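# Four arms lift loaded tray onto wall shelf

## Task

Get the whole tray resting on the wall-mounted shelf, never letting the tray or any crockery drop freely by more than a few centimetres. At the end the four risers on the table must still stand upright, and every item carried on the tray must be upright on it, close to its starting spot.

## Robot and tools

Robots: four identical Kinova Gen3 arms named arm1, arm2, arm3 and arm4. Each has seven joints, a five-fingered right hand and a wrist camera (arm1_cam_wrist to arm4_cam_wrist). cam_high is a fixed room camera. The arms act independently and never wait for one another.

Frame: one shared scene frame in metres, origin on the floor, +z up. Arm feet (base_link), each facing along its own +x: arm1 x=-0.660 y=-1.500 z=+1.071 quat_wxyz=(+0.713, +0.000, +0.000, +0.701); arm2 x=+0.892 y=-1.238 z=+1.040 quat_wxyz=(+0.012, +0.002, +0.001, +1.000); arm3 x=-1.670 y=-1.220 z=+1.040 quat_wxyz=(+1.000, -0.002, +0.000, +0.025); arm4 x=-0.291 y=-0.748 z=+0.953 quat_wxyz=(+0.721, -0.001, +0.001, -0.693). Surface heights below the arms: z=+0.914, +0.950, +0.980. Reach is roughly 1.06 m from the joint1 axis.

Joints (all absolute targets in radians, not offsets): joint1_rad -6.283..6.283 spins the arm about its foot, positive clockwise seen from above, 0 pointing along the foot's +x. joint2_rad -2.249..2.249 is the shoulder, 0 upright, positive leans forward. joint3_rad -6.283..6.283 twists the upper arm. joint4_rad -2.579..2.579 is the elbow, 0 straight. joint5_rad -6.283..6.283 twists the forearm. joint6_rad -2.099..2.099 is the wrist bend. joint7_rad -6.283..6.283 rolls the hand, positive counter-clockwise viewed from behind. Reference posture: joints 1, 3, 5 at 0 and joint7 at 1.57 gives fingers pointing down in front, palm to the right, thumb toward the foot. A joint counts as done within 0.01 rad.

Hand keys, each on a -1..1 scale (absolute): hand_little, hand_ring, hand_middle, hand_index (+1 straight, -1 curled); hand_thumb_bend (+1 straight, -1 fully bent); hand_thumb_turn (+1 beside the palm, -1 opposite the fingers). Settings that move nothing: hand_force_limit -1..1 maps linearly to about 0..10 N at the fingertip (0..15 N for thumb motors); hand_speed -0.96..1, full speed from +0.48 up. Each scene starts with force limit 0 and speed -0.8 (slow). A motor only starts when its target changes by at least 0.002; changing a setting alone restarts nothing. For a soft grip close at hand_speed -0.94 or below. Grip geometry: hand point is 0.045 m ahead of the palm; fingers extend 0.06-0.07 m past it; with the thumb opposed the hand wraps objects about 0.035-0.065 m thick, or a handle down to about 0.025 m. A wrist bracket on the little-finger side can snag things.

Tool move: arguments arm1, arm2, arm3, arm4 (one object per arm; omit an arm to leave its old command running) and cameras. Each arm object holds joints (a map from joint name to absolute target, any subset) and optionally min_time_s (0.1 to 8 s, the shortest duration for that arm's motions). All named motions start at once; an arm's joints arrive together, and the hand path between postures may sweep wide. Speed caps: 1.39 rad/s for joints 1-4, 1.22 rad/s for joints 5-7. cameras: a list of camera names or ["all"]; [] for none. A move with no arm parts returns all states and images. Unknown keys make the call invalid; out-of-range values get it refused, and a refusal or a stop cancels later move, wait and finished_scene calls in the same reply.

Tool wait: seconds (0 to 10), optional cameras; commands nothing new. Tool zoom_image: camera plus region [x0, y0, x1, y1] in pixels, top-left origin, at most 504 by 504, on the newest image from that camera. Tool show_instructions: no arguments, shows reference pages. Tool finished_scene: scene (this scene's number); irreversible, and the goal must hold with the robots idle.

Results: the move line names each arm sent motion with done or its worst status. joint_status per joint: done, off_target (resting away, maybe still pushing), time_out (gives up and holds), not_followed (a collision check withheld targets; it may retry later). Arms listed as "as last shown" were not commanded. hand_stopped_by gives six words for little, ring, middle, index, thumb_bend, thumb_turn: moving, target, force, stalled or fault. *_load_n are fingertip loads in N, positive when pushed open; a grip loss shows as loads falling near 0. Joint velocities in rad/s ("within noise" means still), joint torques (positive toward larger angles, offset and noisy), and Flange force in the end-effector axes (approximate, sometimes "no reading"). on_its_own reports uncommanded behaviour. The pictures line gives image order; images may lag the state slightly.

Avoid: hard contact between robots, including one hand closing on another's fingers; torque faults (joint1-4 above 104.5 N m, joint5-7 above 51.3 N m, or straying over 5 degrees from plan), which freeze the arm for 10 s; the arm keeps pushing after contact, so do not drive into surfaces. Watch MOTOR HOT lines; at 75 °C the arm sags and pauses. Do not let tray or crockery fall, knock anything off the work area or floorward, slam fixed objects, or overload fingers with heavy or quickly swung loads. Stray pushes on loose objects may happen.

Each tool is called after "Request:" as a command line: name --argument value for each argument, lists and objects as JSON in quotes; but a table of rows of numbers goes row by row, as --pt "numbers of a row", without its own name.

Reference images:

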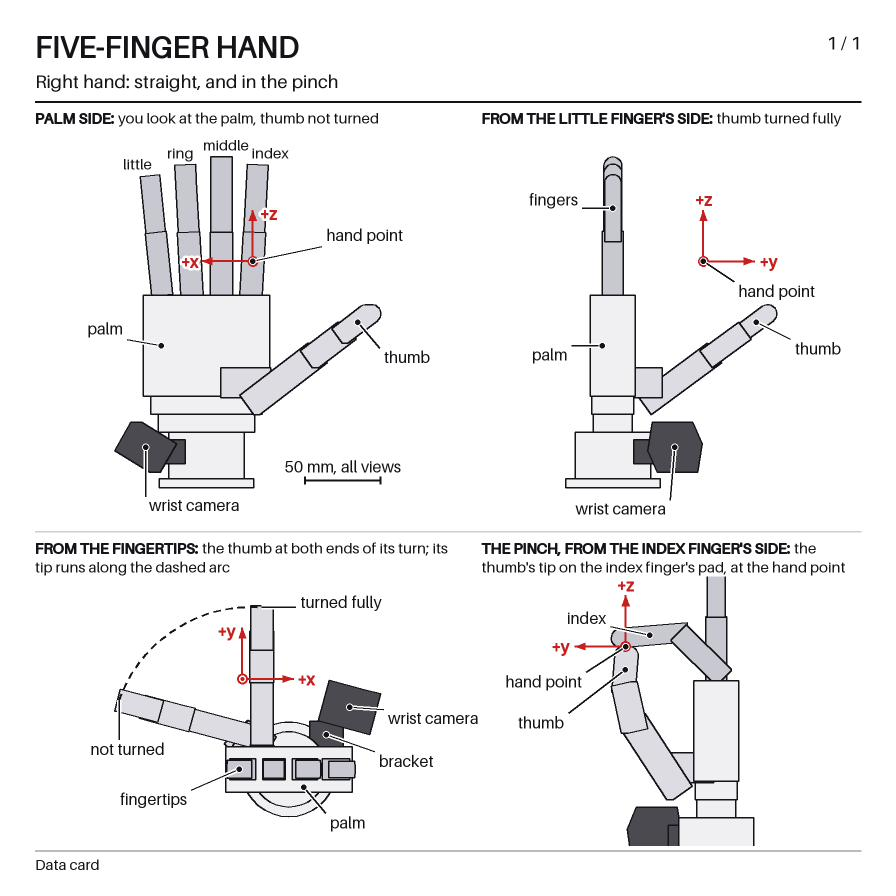

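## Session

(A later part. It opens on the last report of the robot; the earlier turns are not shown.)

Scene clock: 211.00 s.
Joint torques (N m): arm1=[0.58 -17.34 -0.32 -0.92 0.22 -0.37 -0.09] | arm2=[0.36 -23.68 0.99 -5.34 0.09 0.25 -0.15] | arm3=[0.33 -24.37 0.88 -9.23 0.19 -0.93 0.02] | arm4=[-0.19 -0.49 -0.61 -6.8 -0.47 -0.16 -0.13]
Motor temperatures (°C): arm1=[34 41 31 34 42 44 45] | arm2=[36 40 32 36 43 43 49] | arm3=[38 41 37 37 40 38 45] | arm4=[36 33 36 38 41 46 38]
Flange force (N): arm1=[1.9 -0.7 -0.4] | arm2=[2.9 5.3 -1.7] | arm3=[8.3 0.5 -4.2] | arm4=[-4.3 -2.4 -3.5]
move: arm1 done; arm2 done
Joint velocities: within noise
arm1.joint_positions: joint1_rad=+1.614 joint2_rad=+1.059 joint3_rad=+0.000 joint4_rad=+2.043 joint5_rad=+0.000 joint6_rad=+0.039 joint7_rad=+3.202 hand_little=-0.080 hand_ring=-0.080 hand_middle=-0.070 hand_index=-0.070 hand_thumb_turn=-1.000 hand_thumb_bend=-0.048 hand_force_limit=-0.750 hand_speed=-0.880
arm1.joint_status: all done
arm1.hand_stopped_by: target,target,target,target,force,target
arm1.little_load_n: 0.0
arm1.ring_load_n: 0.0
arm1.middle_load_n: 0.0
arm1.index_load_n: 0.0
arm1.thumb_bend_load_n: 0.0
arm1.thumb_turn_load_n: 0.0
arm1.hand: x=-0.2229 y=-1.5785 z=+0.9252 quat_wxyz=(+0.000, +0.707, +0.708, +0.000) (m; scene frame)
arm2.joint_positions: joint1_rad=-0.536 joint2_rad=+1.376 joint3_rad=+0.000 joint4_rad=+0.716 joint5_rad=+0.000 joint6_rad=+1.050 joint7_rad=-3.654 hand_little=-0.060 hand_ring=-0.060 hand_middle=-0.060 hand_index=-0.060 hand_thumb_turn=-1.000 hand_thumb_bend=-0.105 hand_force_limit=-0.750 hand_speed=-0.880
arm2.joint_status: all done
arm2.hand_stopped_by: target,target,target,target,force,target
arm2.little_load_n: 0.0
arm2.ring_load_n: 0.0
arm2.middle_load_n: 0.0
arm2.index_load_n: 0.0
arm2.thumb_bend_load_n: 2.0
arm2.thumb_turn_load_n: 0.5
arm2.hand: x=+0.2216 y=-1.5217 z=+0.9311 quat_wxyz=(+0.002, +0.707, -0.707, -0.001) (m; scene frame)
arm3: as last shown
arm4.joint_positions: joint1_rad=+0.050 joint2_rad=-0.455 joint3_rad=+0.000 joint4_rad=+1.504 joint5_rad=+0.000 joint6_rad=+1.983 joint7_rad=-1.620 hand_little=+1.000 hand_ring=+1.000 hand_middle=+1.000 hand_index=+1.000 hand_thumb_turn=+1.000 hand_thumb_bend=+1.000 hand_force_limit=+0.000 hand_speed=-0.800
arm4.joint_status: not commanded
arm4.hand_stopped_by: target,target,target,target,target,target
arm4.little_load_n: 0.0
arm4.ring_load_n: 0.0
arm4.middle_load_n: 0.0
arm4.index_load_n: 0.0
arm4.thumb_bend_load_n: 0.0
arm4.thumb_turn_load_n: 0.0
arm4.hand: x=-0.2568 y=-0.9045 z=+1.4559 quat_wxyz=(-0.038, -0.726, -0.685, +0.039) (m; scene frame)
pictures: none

Request:
move --arm1 '{"joints":{"hand_thumb_bend":0.25,"hand_speed":-0.7,"hand_force_limit":-0.5}}' --arm2 '{"joints":{"hand_thumb_bend":0.25,"hand_speed":-0.7,"hand_force_limit":-0.5}}'

Request:
move --arm1 '{"joints":{"joint2_rad":1.0327,"joint4_rad":2.0520,"joint6_rad":0.0569,"hand_little":0.1,"hand_ring":0.1,"hand_middle":0.1,"hand_index":0.1,"hand_speed":-0.8},"min_time_s":1.2}' --arm2 '{"joints":{"joint2_rad":1.3587,"joint4_rad":0.7236,"joint6_rad":1.0592,"hand_little":0.1,"hand_ring":0.1,"hand_middle":0.1,"hand_index":0.1,"hand_speed":-0.8},"min_time_s":1.2}'

Request:
move --arm1 '{"joints":{"joint2_rad":1.0113,"joint4_rad":2.0585,"joint6_rad":0.0718,"hand_little":0.25,"hand_ring":0.25,"hand_middle":0.25,"hand_index":0.25,"hand_speed":-0.8},"min_time_s":1.2}' --arm2 '{"joints":{"joint2_rad":1.3449,"joint4_rad":0.7293,"joint6_rad":1.0675,"hand_little":0.25,"hand_ring":0.25,"hand_middle":0.25,"hand_index":0.25,"hand_speed":-0.8},"min_time_s":1.2}'

Request:
move --arm1 '{"joints":{"joint2_rad":0.9924,"joint4_rad":2.0637,"joint6_rad":0.0855,"hand_little":0.39,"hand_ring":0.39,"hand_middle":0.39,"hand_index":0.39,"hand_speed":-0.8},"min_time_s":1.2}' --arm2 '{"joints":{"joint2_rad":1.3346,"joint4_rad":0.7329,"joint6_rad":1.0740,"hand_little":0.4,"hand_ring":0.4,"hand_middle":0.4,"hand_index":0.4,"hand_speed":-0.8},"min_time_s":1.2}' --cameras '["arm1_cam_wrist","arm2_cam_wrist"]'

Scene clock: 213.07 s.
Joint torques (N m): arm1=[0.54 -17.34 -0.32 -0.93 0.25 -0.37 -0.14] | arm2=[0.64 -24.6 1.24 -5.9 0.23 0.09 -0.15] | arm3=[0.33 -24.37 0.92 -9.29 0.21 -0.94 0.07] | arm4=[-0.32 -0.48 -0.72 -6.92 -0.46 -0.15 -0.12]
Motor temperatures (°C): arm1=[34 41 31 34 42 44 45] | arm2=[36 40 32 36 43 43 49] | arm3=[38 41 37 37 40 38 45] | arm4=[36 33 36 38 41 46 38]
Flange force (N): arm1=[1.8 -0.7 -0.4] | arm2=[2.9 4.4 -0.7] | arm3=[8.6 0.6 -4.3] | arm4=[-4.2 -2.6 -3.0]
move: arm1 done; arm2 done
Joint velocities: within noise
arm1.joint_positions: joint1_rad=+1.614 joint2_rad=+1.059 joint3_rad=+0.000 joint4_rad=+2.043 joint5_rad=+0.000 joint6_rad=+0.039 joint7_rad=+3.202 hand_little=-0.080 hand_ring=-0.080 hand_middle=-0.070 hand_index=-0.070 hand_thumb_turn=-1.000 hand_thumb_bend=+0.250 hand_force_limit=-0.500 hand_speed=-0.700
arm1.joint_status: all done
arm1.hand_stopped_by: target,target,target,target,target,target
arm1.little_load_n: 0.0
arm1.ring_load_n: 0.0
arm1.middle_load_n: 0.0
arm1.index_load_n: 0.0
arm1.thumb_bend_load_n: 0.0
arm1.thumb_turn_load_n: 0.0
arm1.hand: x=-0.2229 y=-1.5785 z=+0.9252 quat_wxyz=(+0.000, +0.707, +0.708, +0.000) (m; scene frame)
arm2.joint_positions: joint1_rad=-0.536 joint2_rad=+1.376 joint3_rad=+0.000 joint4_rad=+0.716 joint5_rad=+0.000 joint6_rad=+1.050 joint7_rad=-3.654 hand_little=-0.060 hand_ring=-0.060 hand_middle=-0.060 hand_index=-0.060 hand_thumb_turn=-1.000 hand_thumb_bend=+0.250 hand_force_limit=-0.500 hand_speed=-0.700
arm2.joint_status: all done
arm2.hand_stopped_by: target,target,target,target,target,target
arm2.little_load_n: 0.0
arm2.ring_load_n: 0.0
arm2.middle_load_n: 0.0
arm2.index_load_n: 0.0
arm2.thumb_bend_load_n: 0.0
arm2.thumb_turn_load_n: 0.0
arm2.hand: x=+0.2217 y=-1.5217 z=+0.9310 quat_wxyz=(+0.002, +0.707, -0.707, -0.001) (m; scene frame)
arm3, arm4: as last shown
arm3.thumb_bend_load_n: -0.5
pictures: none

Scene clock: 214.57 s.
Joint torques (N m): arm1=[0.55 -17.23 -0.38 -1.08 0.21 -0.36 -0.12] | arm2=[0.63 -24.5 1.22 -5.87 0.23 0.17 -0.15] | arm3=[0.35 -24.4 0.87 -9.25 0.18 -0.97 0] | arm4=[-0.25 -0.5 -0.68 -6.8 -0.49 -0.17 -0.07]
Motor temperatures (°C): arm1=[34 41 31 34 42 44 45] | arm2=[36 40 32 36 43 43 49] | arm3=[38 41 37 37 40 38 45] | arm4=[36 33 36 38 41 46 38]
Flange force (N): arm1=[1.8 -0.7 -0.4] | arm2=[2.9 4.3 -0.8] | arm3=[8.2 0.5 -4.2] | arm4=[-4.3 -2.4 -3.5]
move: arm1 done; arm2 done
Joint velocities: within noise
arm1.joint_positions: joint1_rad=+1.614 joint2_rad=+1.033 joint3_rad=+0.000 joint4_rad=+2.052 joint5_rad=+0.000 joint6_rad=+0.057 joint7_rad=+3.202 hand_little=+0.100 hand_ring=+0.100 hand_middle=+0.100 hand_index=+0.100 hand_thumb_turn=-1.000 hand_thumb_bend=+0.250 hand_force_limit=-0.500 hand_speed=-0.800
arm1.joint_status: all done
arm1.hand_stopped_by: target,target,target,target,target,target
arm1.little_load_n: 0.0
arm1.ring_load_n: 0.0
arm1.middle_load_n: 0.0
arm1.index_load_n: 0.0
arm1.thumb_bend_load_n: 0.0
arm1.thumb_turn_load_n: 0.0
arm1.hand: x=-0.2229 y=-1.5785 z=+0.9352 quat_wxyz=(+0.000, +0.707, +0.708, +0.000) (m; scene frame)
arm2.joint_positions: joint1_rad=-0.536 joint2_rad=+1.359 joint3_rad=+0.000 joint4_rad=+0.724 joint5_rad=+0.000 joint6_rad=+1.059 joint7_rad=-3.654 hand_little=+0.100 hand_ring=+0.100 hand_middle=+0.100 hand_index=+0.100 hand_thumb_turn=-1.000 hand_thumb_bend=+0.250 hand_force_limit=-0.500 hand_speed=-0.800
arm2.joint_status: all done
arm2.hand_stopped_by: target,target,target,target,target,target
arm2.little_load_n: 0.0
arm2.ring_load_n: 0.0
arm2.middle_load_n: 0.0
arm2.index_load_n: 0.0
arm2.thumb_bend_load_n: 0.0
arm2.thumb_turn_load_n: 0.0
arm2.hand: x=+0.2217 y=-1.5217 z=+0.9407 quat_wxyz=(+0.002, +0.707, -0.707, -0.001) (m; scene frame)
arm3, arm4: as last shown
arm3.thumb_bend_load_n: 0.0
pictures: none

Scene clock: 216.07 s.
Joint torques (N m): arm1=[0.5 -17.13 -0.37 -1.16 0.23 -0.35 -0.15] | arm2=[0.6 -24.5 1.26 -5.88 0.23 0.19 -0.14] | arm3=[0.3 -24.37 0.89 -9.2 0.19 -0.94 0.01] | arm4=[-0.3 -0.46 -0.61 -6.81 -0.46 -0.2 -0.13]
Motor temperatures (°C): arm1=[34 41 31 34 42 44 45] | arm2=[36 40 32 36 43 43 49] | arm3=[38 41 37 37 40 38 45] | arm4=[36 33 36 38 41 46 38]
Flange force (N): arm1=[1.6 -0.7 -0.3] | arm2=[2.9 4.4 -0.8] | arm3=[8.1 0.5 -4.1] | arm4=[-4.2 -2.3 -3.6]
move: arm1 done; arm2 done
Joint velocities: within noise
arm1.joint_positions: joint1_rad=+1.614 joint2_rad=+1.011 joint3_rad=+0.000 joint4_rad=+2.058 joint5_rad=+0.000 joint6_rad=+0.072 joint7_rad=+3.202 hand_little=+0.250 hand_ring=+0.250 hand_middle=+0.250 hand_index=+0.250 hand_thumb_turn=-1.000 hand_thumb_bend=+0.250 hand_force_limit=-0.500 hand_speed=-0.800
arm1.joint_status: all done
arm1.hand_stopped_by: target,target,target,target,target,target
arm1.little_load_n: 0.0
arm1.ring_load_n: 0.0
arm1.middle_load_n: 0.0
arm1.index_load_n: 0.0
arm1.thumb_bend_load_n: 0.0
arm1.thumb_turn_load_n: 0.0
arm1.hand: x=-0.2229 y=-1.5785 z=+0.9432 quat_wxyz=(+0.000, +0.707, +0.708, +0.000) (m; scene frame)
arm2.joint_positions: joint1_rad=-0.536 joint2_rad=+1.345 joint3_rad=+0.000 joint4_rad=+0.729 joint5_rad=+0.000 joint6_rad=+1.067 joint7_rad=-3.654 hand_little=+0.250 hand_ring=+0.250 hand_middle=+0.250 hand_index=+0.250 hand_thumb_turn=-1.000 hand_thumb_bend=+0.250 hand_force_limit=-0.500 hand_speed=-0.800
arm2.joint_status: all done
arm2.hand_stopped_by: target,target,target,target,target,target
arm2.little_load_n: 0.0
arm2.ring_load_n: 0.0
arm2.middle_load_n: 0.0
arm2.index_load_n: 0.0
arm2.thumb_bend_load_n: 0.0
arm2.thumb_turn_load_n: 0.0
arm2.hand: x=+0.2218 y=-1.5217 z=+0.9487 quat_wxyz=(+0.002, +0.707, -0.707, -0.001) (m; scene frame)
arm3, arm4: as last shown
pictures: none

Scene clock: 217.57 s.
Joint torques (N m): arm1=[0.55 -17.04 -0.36 -1.28 0.22 -0.33 -0.13] | arm2=[0.63 -24.46 1.25 -5.88 0.25 0.19 -0.15] | arm3=[0.35 -24.42 0.92 -9.17 0.16 -0.94 0.04] | arm4=[-0.3 -0.5 -0.65 -6.8 -0.45 -0.13 -0.12]
Motor temperatures (°C): arm1=[34 41 31 34 42 44 45] | arm2=[36 40 32 36 43 43 49] | arm3=[38 41 37 37 40 38 45] | arm4=[36 33 36 38 41 46 38]
Flange force (N): arm1=[1.8 -0.7 -0.3] | arm2=[3.0 4.5 -0.8] | arm3=[7.8 0.6 -3.9] | arm4=[-4.3 -2.4 -3.4]
move: arm1 done; arm2 done
Joint velocities: within noise
arm1.joint_positions: joint1_rad=+1.614 joint2_rad=+0.992 joint3_rad=+0.000 joint4_rad=+2.064 joint5_rad=+0.000 joint6_rad=+0.086 joint7_rad=+3.202 hand_little=+0.390 hand_ring=+0.390 hand_middle=+0.390 hand_index=+0.390 hand_thumb_turn=-1.000 hand_thumb_bend=+0.250 hand_force_limit=-0.500 hand_speed=-0.800
arm1.joint_status: all done
arm1.hand_stopped_by: target,target,target,target,target,target
arm1.little_load_n: 0.0
arm1.ring_load_n: 0.0
arm1.middle_load_n: 0.0
arm1.index_load_n: 0.0
arm1.thumb_bend_load_n: 0.0
arm1.thumb_turn_load_n: 0.0
arm1.hand: x=-0.2229 y=-1.5785 z=+0.9503 quat_wxyz=(+0.000, +0.707, +0.708, +0.000) (m; scene frame)
arm2.joint_positions: joint1_rad=-0.536 joint2_rad=+1.335 joint3_rad=+0.000 joint4_rad=+0.733 joint5_rad=+0.000 joint6_rad=+1.074 joint7_rad=-3.654 hand_little=+0.400 hand_ring=+0.400 hand_middle=+0.400 hand_index=+0.400 hand_thumb_turn=-1.000 hand_thumb_bend=+0.250 hand_force_limit=-0.500 hand_speed=-0.800
arm2.joint_status: all done
arm2.hand_stopped_by: target,target,target,target,target,target
arm2.little_load_n: 0.0
arm2.ring_load_n: 0.0
arm2.middle_load_n: 0.0
arm2.index_load_n: 0.0
arm2.thumb_bend_load_n: 0.0
arm2.thumb_turn_load_n: 0.0
arm2.hand: x=+0.2218 y=-1.5217 z=+0.9547 quat_wxyz=(+0.002, +0.707, -0.707, -0.001) (m; scene frame)
arm3.joint_positions: joint1_rad=-0.090 joint2_rad=+1.100 joint3_rad=+0.000 joint4_rad=+1.050 joint5_rad=+0.000 joint6_rad=+0.555 joint7_rad=-1.570 hand_little=+1.000 hand_ring=+1.000 hand_middle=+1.000 hand_index=+1.000 hand_thumb_turn=+1.000 hand_thumb_bend=+1.000 hand_force_limit=+0.000 hand_speed=-0.800
arm3.joint_status: not commanded
arm3.hand_stopped_by: target,target,target,target,target,target
arm3.little_load_n: 0.0
arm3.ring_load_n: 0.0
arm3.middle_load_n: 0.0
arm3.index_load_n: 0.0
arm3.thumb_bend_load_n: 0.0
arm3.thumb_turn_load_n: 0.0
arm3.hand: x=-0.8810 y=-1.0726 z=+1.0634 quat_wxyz=(-0.216, +0.069, -0.974, -0.013) (m; scene frame)
arm4: as last shown
pictures: arm1_cam_wrist, arm2_cam_wrist
Images, in order (width x height): arm1_cam_wrist 672x504, arm2_cam_wrist 672x504.

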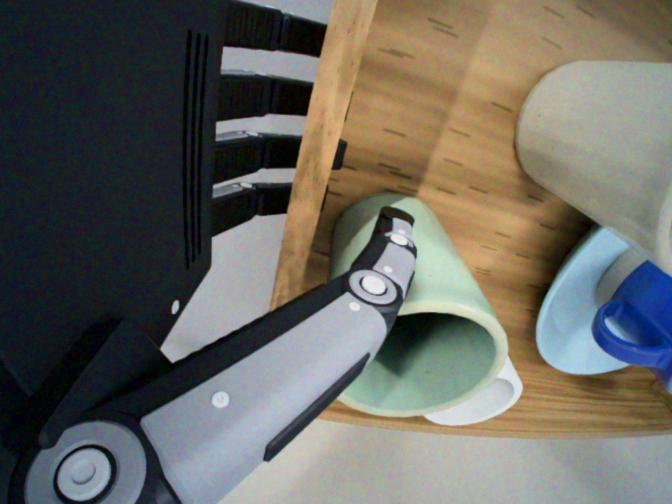

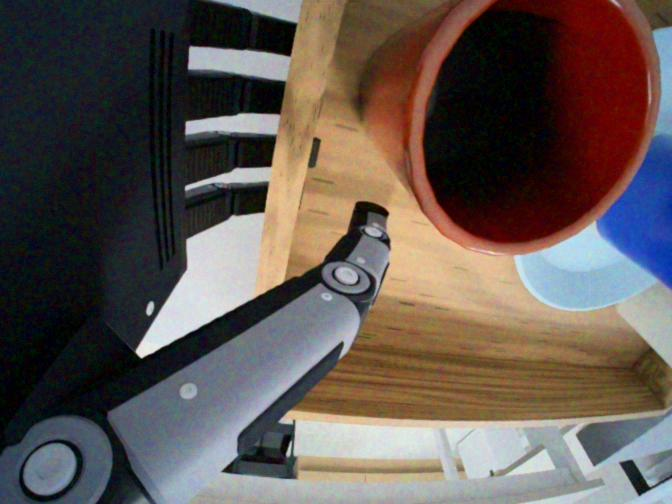

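Request:
move --arm1 '{"joints":{"joint2_rad":0.9762,"joint4_rad":2.0677,"joint6_rad":0.0976,"hand_little":0.5,"hand_ring":0.5,"hand_middle":0.52,"hand_index":0.5,"hand_speed":-0.8},"min_time_s":1.2}' --arm2 '{"joints":{"joint2_rad":1.3247,"joint4_rad":0.7360,"joint6_rad":1.0809,"hand_little":0.55,"hand_ring":0.55,"hand_middle":0.55,"hand_index":0.55,"hand_speed":-0.8},"min_time_s":1.2}'

Request:
move --arm1 '{"joints":{"hand_little":1,"hand_ring":1,"hand_middle":1,"hand_index":1,"hand_speed":-0.4}}' --arm2 '{"joints":{"hand_little":1,"hand_ring":1,"hand_middle":1,"hand_index":1,"hand_speed":-0.4}}'

Request:
move --arm1 '{"joints":{"joint2_rad":0.8044,"joint4_rad":2.0928,"joint6_rad":0.2443},"min_time_s":2}' --arm2 '{"joints":{"joint2_rad":1.2256,"joint4_rad":0.7454,"joint6_rad":1.1706},"min_time_s":2}' --cameras '["arm1_cam_wrist","arm2_cam_wrist","arm4_cam_wrist","cam_high"]'

Request:
zoom_image --camera "arm4_cam_wrist" --region '[220, 220, 540, 440]'

Scene clock: 219.40 s.
Joint torques (N m): arm1=[0.58 -17 -0.37 -1.38 0.21 -0.36 -0.12] | arm2=[0.63 -24.45 1.23 -5.92 0.24 0.21 -0.17] | arm3=[0.36 -24.41 0.87 -9.2 0.16 -0.96 0.03] | arm4=[-0.29 -0.51 -0.67 -6.81 -0.48 -0.12 -0.15]
Motor temperatures (°C): arm1=[34 41 31 34 42 44 45] | arm2=[36 40 32 36 43 43 49] | arm3=[38 41 37 37 40 38 45] | arm4=[36 33 36 38 41 46 38]
Flange force (N): arm1=[1.9 -0.7 -0.2] | arm2=[2.8 4.3 -0.8] | arm3=[8.0 0.6 -4.0] | arm4=[-4.4 -2.6 -3.3]
move: arm1 done; arm2 done
Joint velocities: within noise
arm1.joint_positions: joint1_rad=+1.614 joint2_rad=+0.976 joint3_rad=+0.000 joint4_rad=+2.068 joint5_rad=+0.000 joint6_rad=+0.098 joint7_rad=+3.202 hand_little=+0.500 hand_ring=+0.500 hand_middle=+0.520 hand_index=+0.500 hand_thumb_turn=-1.000 hand_thumb_bend=+0.250 hand_force_limit=-0.500 hand_speed=-0.800
arm1.joint_status: all done
arm1.hand_stopped_by: target,target,target,target,target,target
arm1.little_load_n: 0.0
arm1.ring_load_n: 0.0
arm1.middle_load_n: 0.0
arm1.index_load_n: 0.0
arm1.thumb_bend_load_n: 0.0
arm1.thumb_turn_load_n: 0.0
arm1.hand: x=-0.2228 y=-1.5785 z=+0.9563 quat_wxyz=(+0.000, +0.707, +0.708, +0.000) (m; scene frame)
arm2.joint_positions: joint1_rad=-0.536 joint2_rad=+1.325 joint3_rad=+0.000 joint4_rad=+0.736 joint5_rad=+0.000 joint6_rad=+1.081 joint7_rad=-3.654 hand_little=+0.550 hand_ring=+0.550 hand_middle=+0.550 hand_index=+0.550 hand_thumb_turn=-1.000 hand_thumb_bend=+0.250 hand_force_limit=-0.500 hand_speed=-0.800
arm2.joint_status: all done
arm2.hand_stopped_by: target,target,target,target,target,target
arm2.little_load_n: 0.0
arm2.ring_load_n: 0.0
arm2.middle_load_n: 0.0
arm2.index_load_n: 0.0
arm2.thumb_bend_load_n: 0.0
arm2.thumb_turn_load_n: 0.0
arm2.hand: x=+0.2218 y=-1.5217 z=+0.9606 quat_wxyz=(+0.002, +0.707, -0.707, -0.001) (m; scene frame)
arm3, arm4: as last shown
arm3.little_load_n: -0.5
pictures: none

Scene clock: 220.20 s.
Joint torques (N m): arm1=[0.59 -17 -0.33 -1.38 0.24 -0.34 -0.11] | arm2=[0.64 -24.45 1.21 -5.89 0.23 0.19 -0.15] | arm3=[0.33 -24.39 0.92 -9.18 0.19 -0.93 0.04] | arm4=[-0.34 -0.51 -0.75 -6.84 -0.45 -0.13 -0.14]
Motor temperatures (°C): arm1=[34 41 31 34 42 44 45] | arm2=[36 40 32 36 43 43 49] | arm3=[38 41 37 37 40 38 45] | arm4=[36 33 36 38 41 46 38]
Flange force (N): arm1=[2.0 -0.7 -0.2] | arm2=[3.0 4.5 -0.9] | arm3=[8.0 0.5 -4.0] | arm4=[-4.3 -2.8 -3.3]
move: arm1 done; arm2 done
Joint velocities: within noise
arm1.joint_positions: joint1_rad=+1.614 joint2_rad=+0.976 joint3_rad=+0.000 joint4_rad=+2.068 joint5_rad=+0.000 joint6_rad=+0.098 joint7_rad=+3.202 hand_little=+1.000 hand_ring=+1.000 hand_middle=+1.000 hand_index=+1.000 hand_thumb_turn=-1.000 hand_thumb_bend=+0.250 hand_force_limit=-0.500 hand_speed=-0.400
arm1.joint_status: all done
arm1.hand_stopped_by: target,target,target,target,target,target
arm1.little_load_n: 0.0
arm1.ring_load_n: 0.0
arm1.middle_load_n: 0.0
arm1.index_load_n: 0.0
arm1.thumb_bend_load_n: 0.0
arm1.thumb_turn_load_n: 0.0
arm1.hand: x=-0.2228 y=-1.5785 z=+0.9563 quat_wxyz=(+0.000, +0.707, +0.708, +0.000) (m; scene frame)
arm2.joint_positions: joint1_rad=-0.536 joint2_rad=+1.325 joint3_rad=+0.000 joint4_rad=+0.736 joint5_rad=+0.000 joint6_rad=+1.081 joint7_rad=-3.654 hand_little=+1.000 hand_ring=+1.000 hand_middle=+1.000 hand_index=+1.000 hand_thumb_turn=-1.000 hand_thumb_bend=+0.250 hand_force_limit=-0.500 hand_speed=-0.400
arm2.joint_status: all done
arm2.hand_stopped_by: target,target,target,target,target,target
arm2.little_load_n: 0.0
arm2.ring_load_n: 0.0
arm2.middle_load_n: 0.0
arm2.index_load_n: 0.0
arm2.thumb_bend_load_n: 0.0
arm2.thumb_turn_load_n: 0.0
arm2.hand: x=+0.2218 y=-1.5217 z=+0.9606 quat_wxyz=(+0.002, +0.707, -0.707, -0.001) (m; scene frame)
arm3, arm4: as last shown
arm3.little_load_n: 0.0
arm3.thumb_bend_load_n: -0.5
pictures: none

Scene clock: 222.50 s.
Joint torques (N m): arm1=[0.56 -16.1 -0.42 -2.51 0.25 -0.34 -0.12] | arm2=[0.62 -24.21 1.2 -6.2 0.24 0.21 -0.13] | arm3=[0.34 -24.48 0.92 -9.19 0.22 -0.95 0.05] | arm4=[-0.3 -0.57 -0.65 -6.86 -0.44 -0.17 -0.12]
Motor temperatures (°C): arm1=[34 41 31 34 42 44 45] | arm2=[36 40 32 36 43 43 49] | arm3=[38 41 37 37 40 38 45] | arm4=[36 33 36 38 41 46 38]
Flange force (N): arm1=[2.0 -0.6 -0.1] | arm2=[2.9 4.3 -1.3] | arm3=[7.8 0.5 -3.8] | arm4=[-4.4 -2.4 -3.4]
move: arm1 done; arm2 done
Joint velocities: within noise
arm1.joint_positions: joint1_rad=+1.614 joint2_rad=+0.804 joint3_rad=+0.000 joint4_rad=+2.093 joint5_rad=+0.000 joint6_rad=+0.244 joint7_rad=+3.202 hand_little=+1.000 hand_ring=+1.000 hand_middle=+1.000 hand_index=+1.000 hand_thumb_turn=-1.000 hand_thumb_bend=+0.250 hand_force_limit=-0.500 hand_speed=-0.400
arm1.joint_status: all done
arm1.hand_stopped_by: target,target,target,target,target,target
arm1.little_load_n: 0.0
arm1.ring_load_n: 0.0
arm1.middle_load_n: 0.0
arm1.index_load_n: 0.0
arm1.thumb_bend_load_n: 0.0
arm1.thumb_turn_load_n: 0.0
arm1.hand: x=-0.2229 y=-1.5785 z=+1.0202 quat_wxyz=(+0.000, +0.707, +0.708, +0.000) (m; scene frame)
arm2.joint_positions: joint1_rad=-0.536 joint2_rad=+1.226 joint3_rad=+0.000 joint4_rad=+0.745 joint5_rad=+0.000 joint6_rad=+1.171 joint7_rad=-3.654 hand_little=+1.000 hand_ring=+1.000 hand_middle=+1.000 hand_index=+1.000 hand_thumb_turn=-1.000 hand_thumb_bend=+0.250 hand_force_limit=-0.500 hand_speed=-0.400
arm2.joint_status: all done
arm2.hand_stopped_by: target,target,target,target,target,target
arm2.little_load_n: 0.0
arm2.ring_load_n: 0.0
arm2.middle_load_n: 0.0
arm2.index_load_n: 0.0
arm2.thumb_bend_load_n: 0.0
arm2.thumb_turn_load_n: 0.0
arm2.hand: x=+0.2221 y=-1.5215 z=+1.0259 quat_wxyz=(+0.002, +0.707, -0.707, -0.001) (m; scene frame)
arm3, arm4: as last shown
arm3.thumb_bend_load_n: 0.0
arm4.little_load_n: 0.5
pictures: arm1_cam_wrist, arm2_cam_wrist, arm4_cam_wrist, cam_high
Images, in order (width x height): arm1_cam_wrist 672x504, arm2_cam_wrist 672x504, arm4_cam_wrist 672x504, cam_high 672x504.

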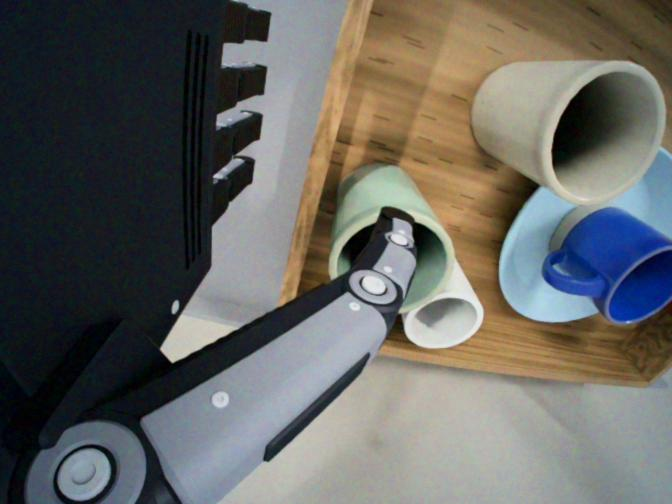

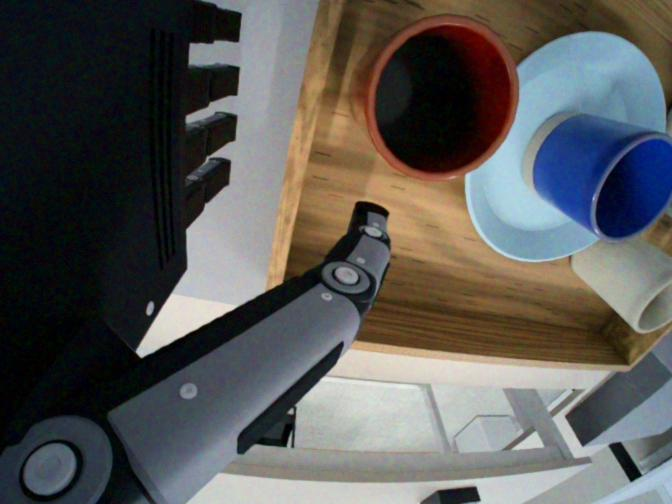

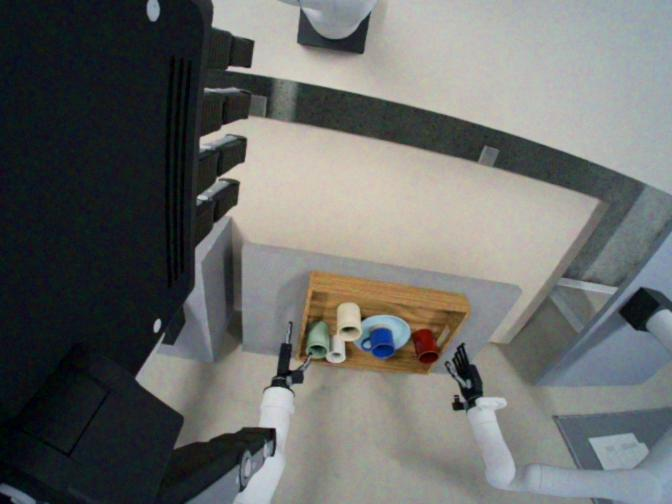

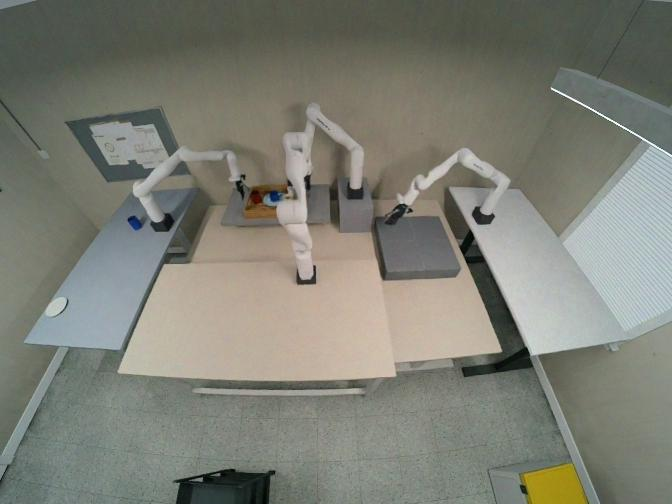

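Scaled by 1.575 from the camera's 672x504 image, which has a finer 960x720 frame.

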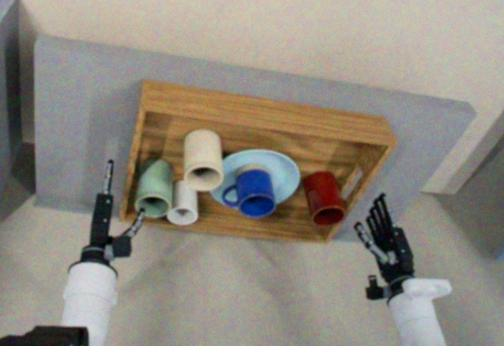

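Request:
finished_scene --scene 1

The scene is finished: the task was done.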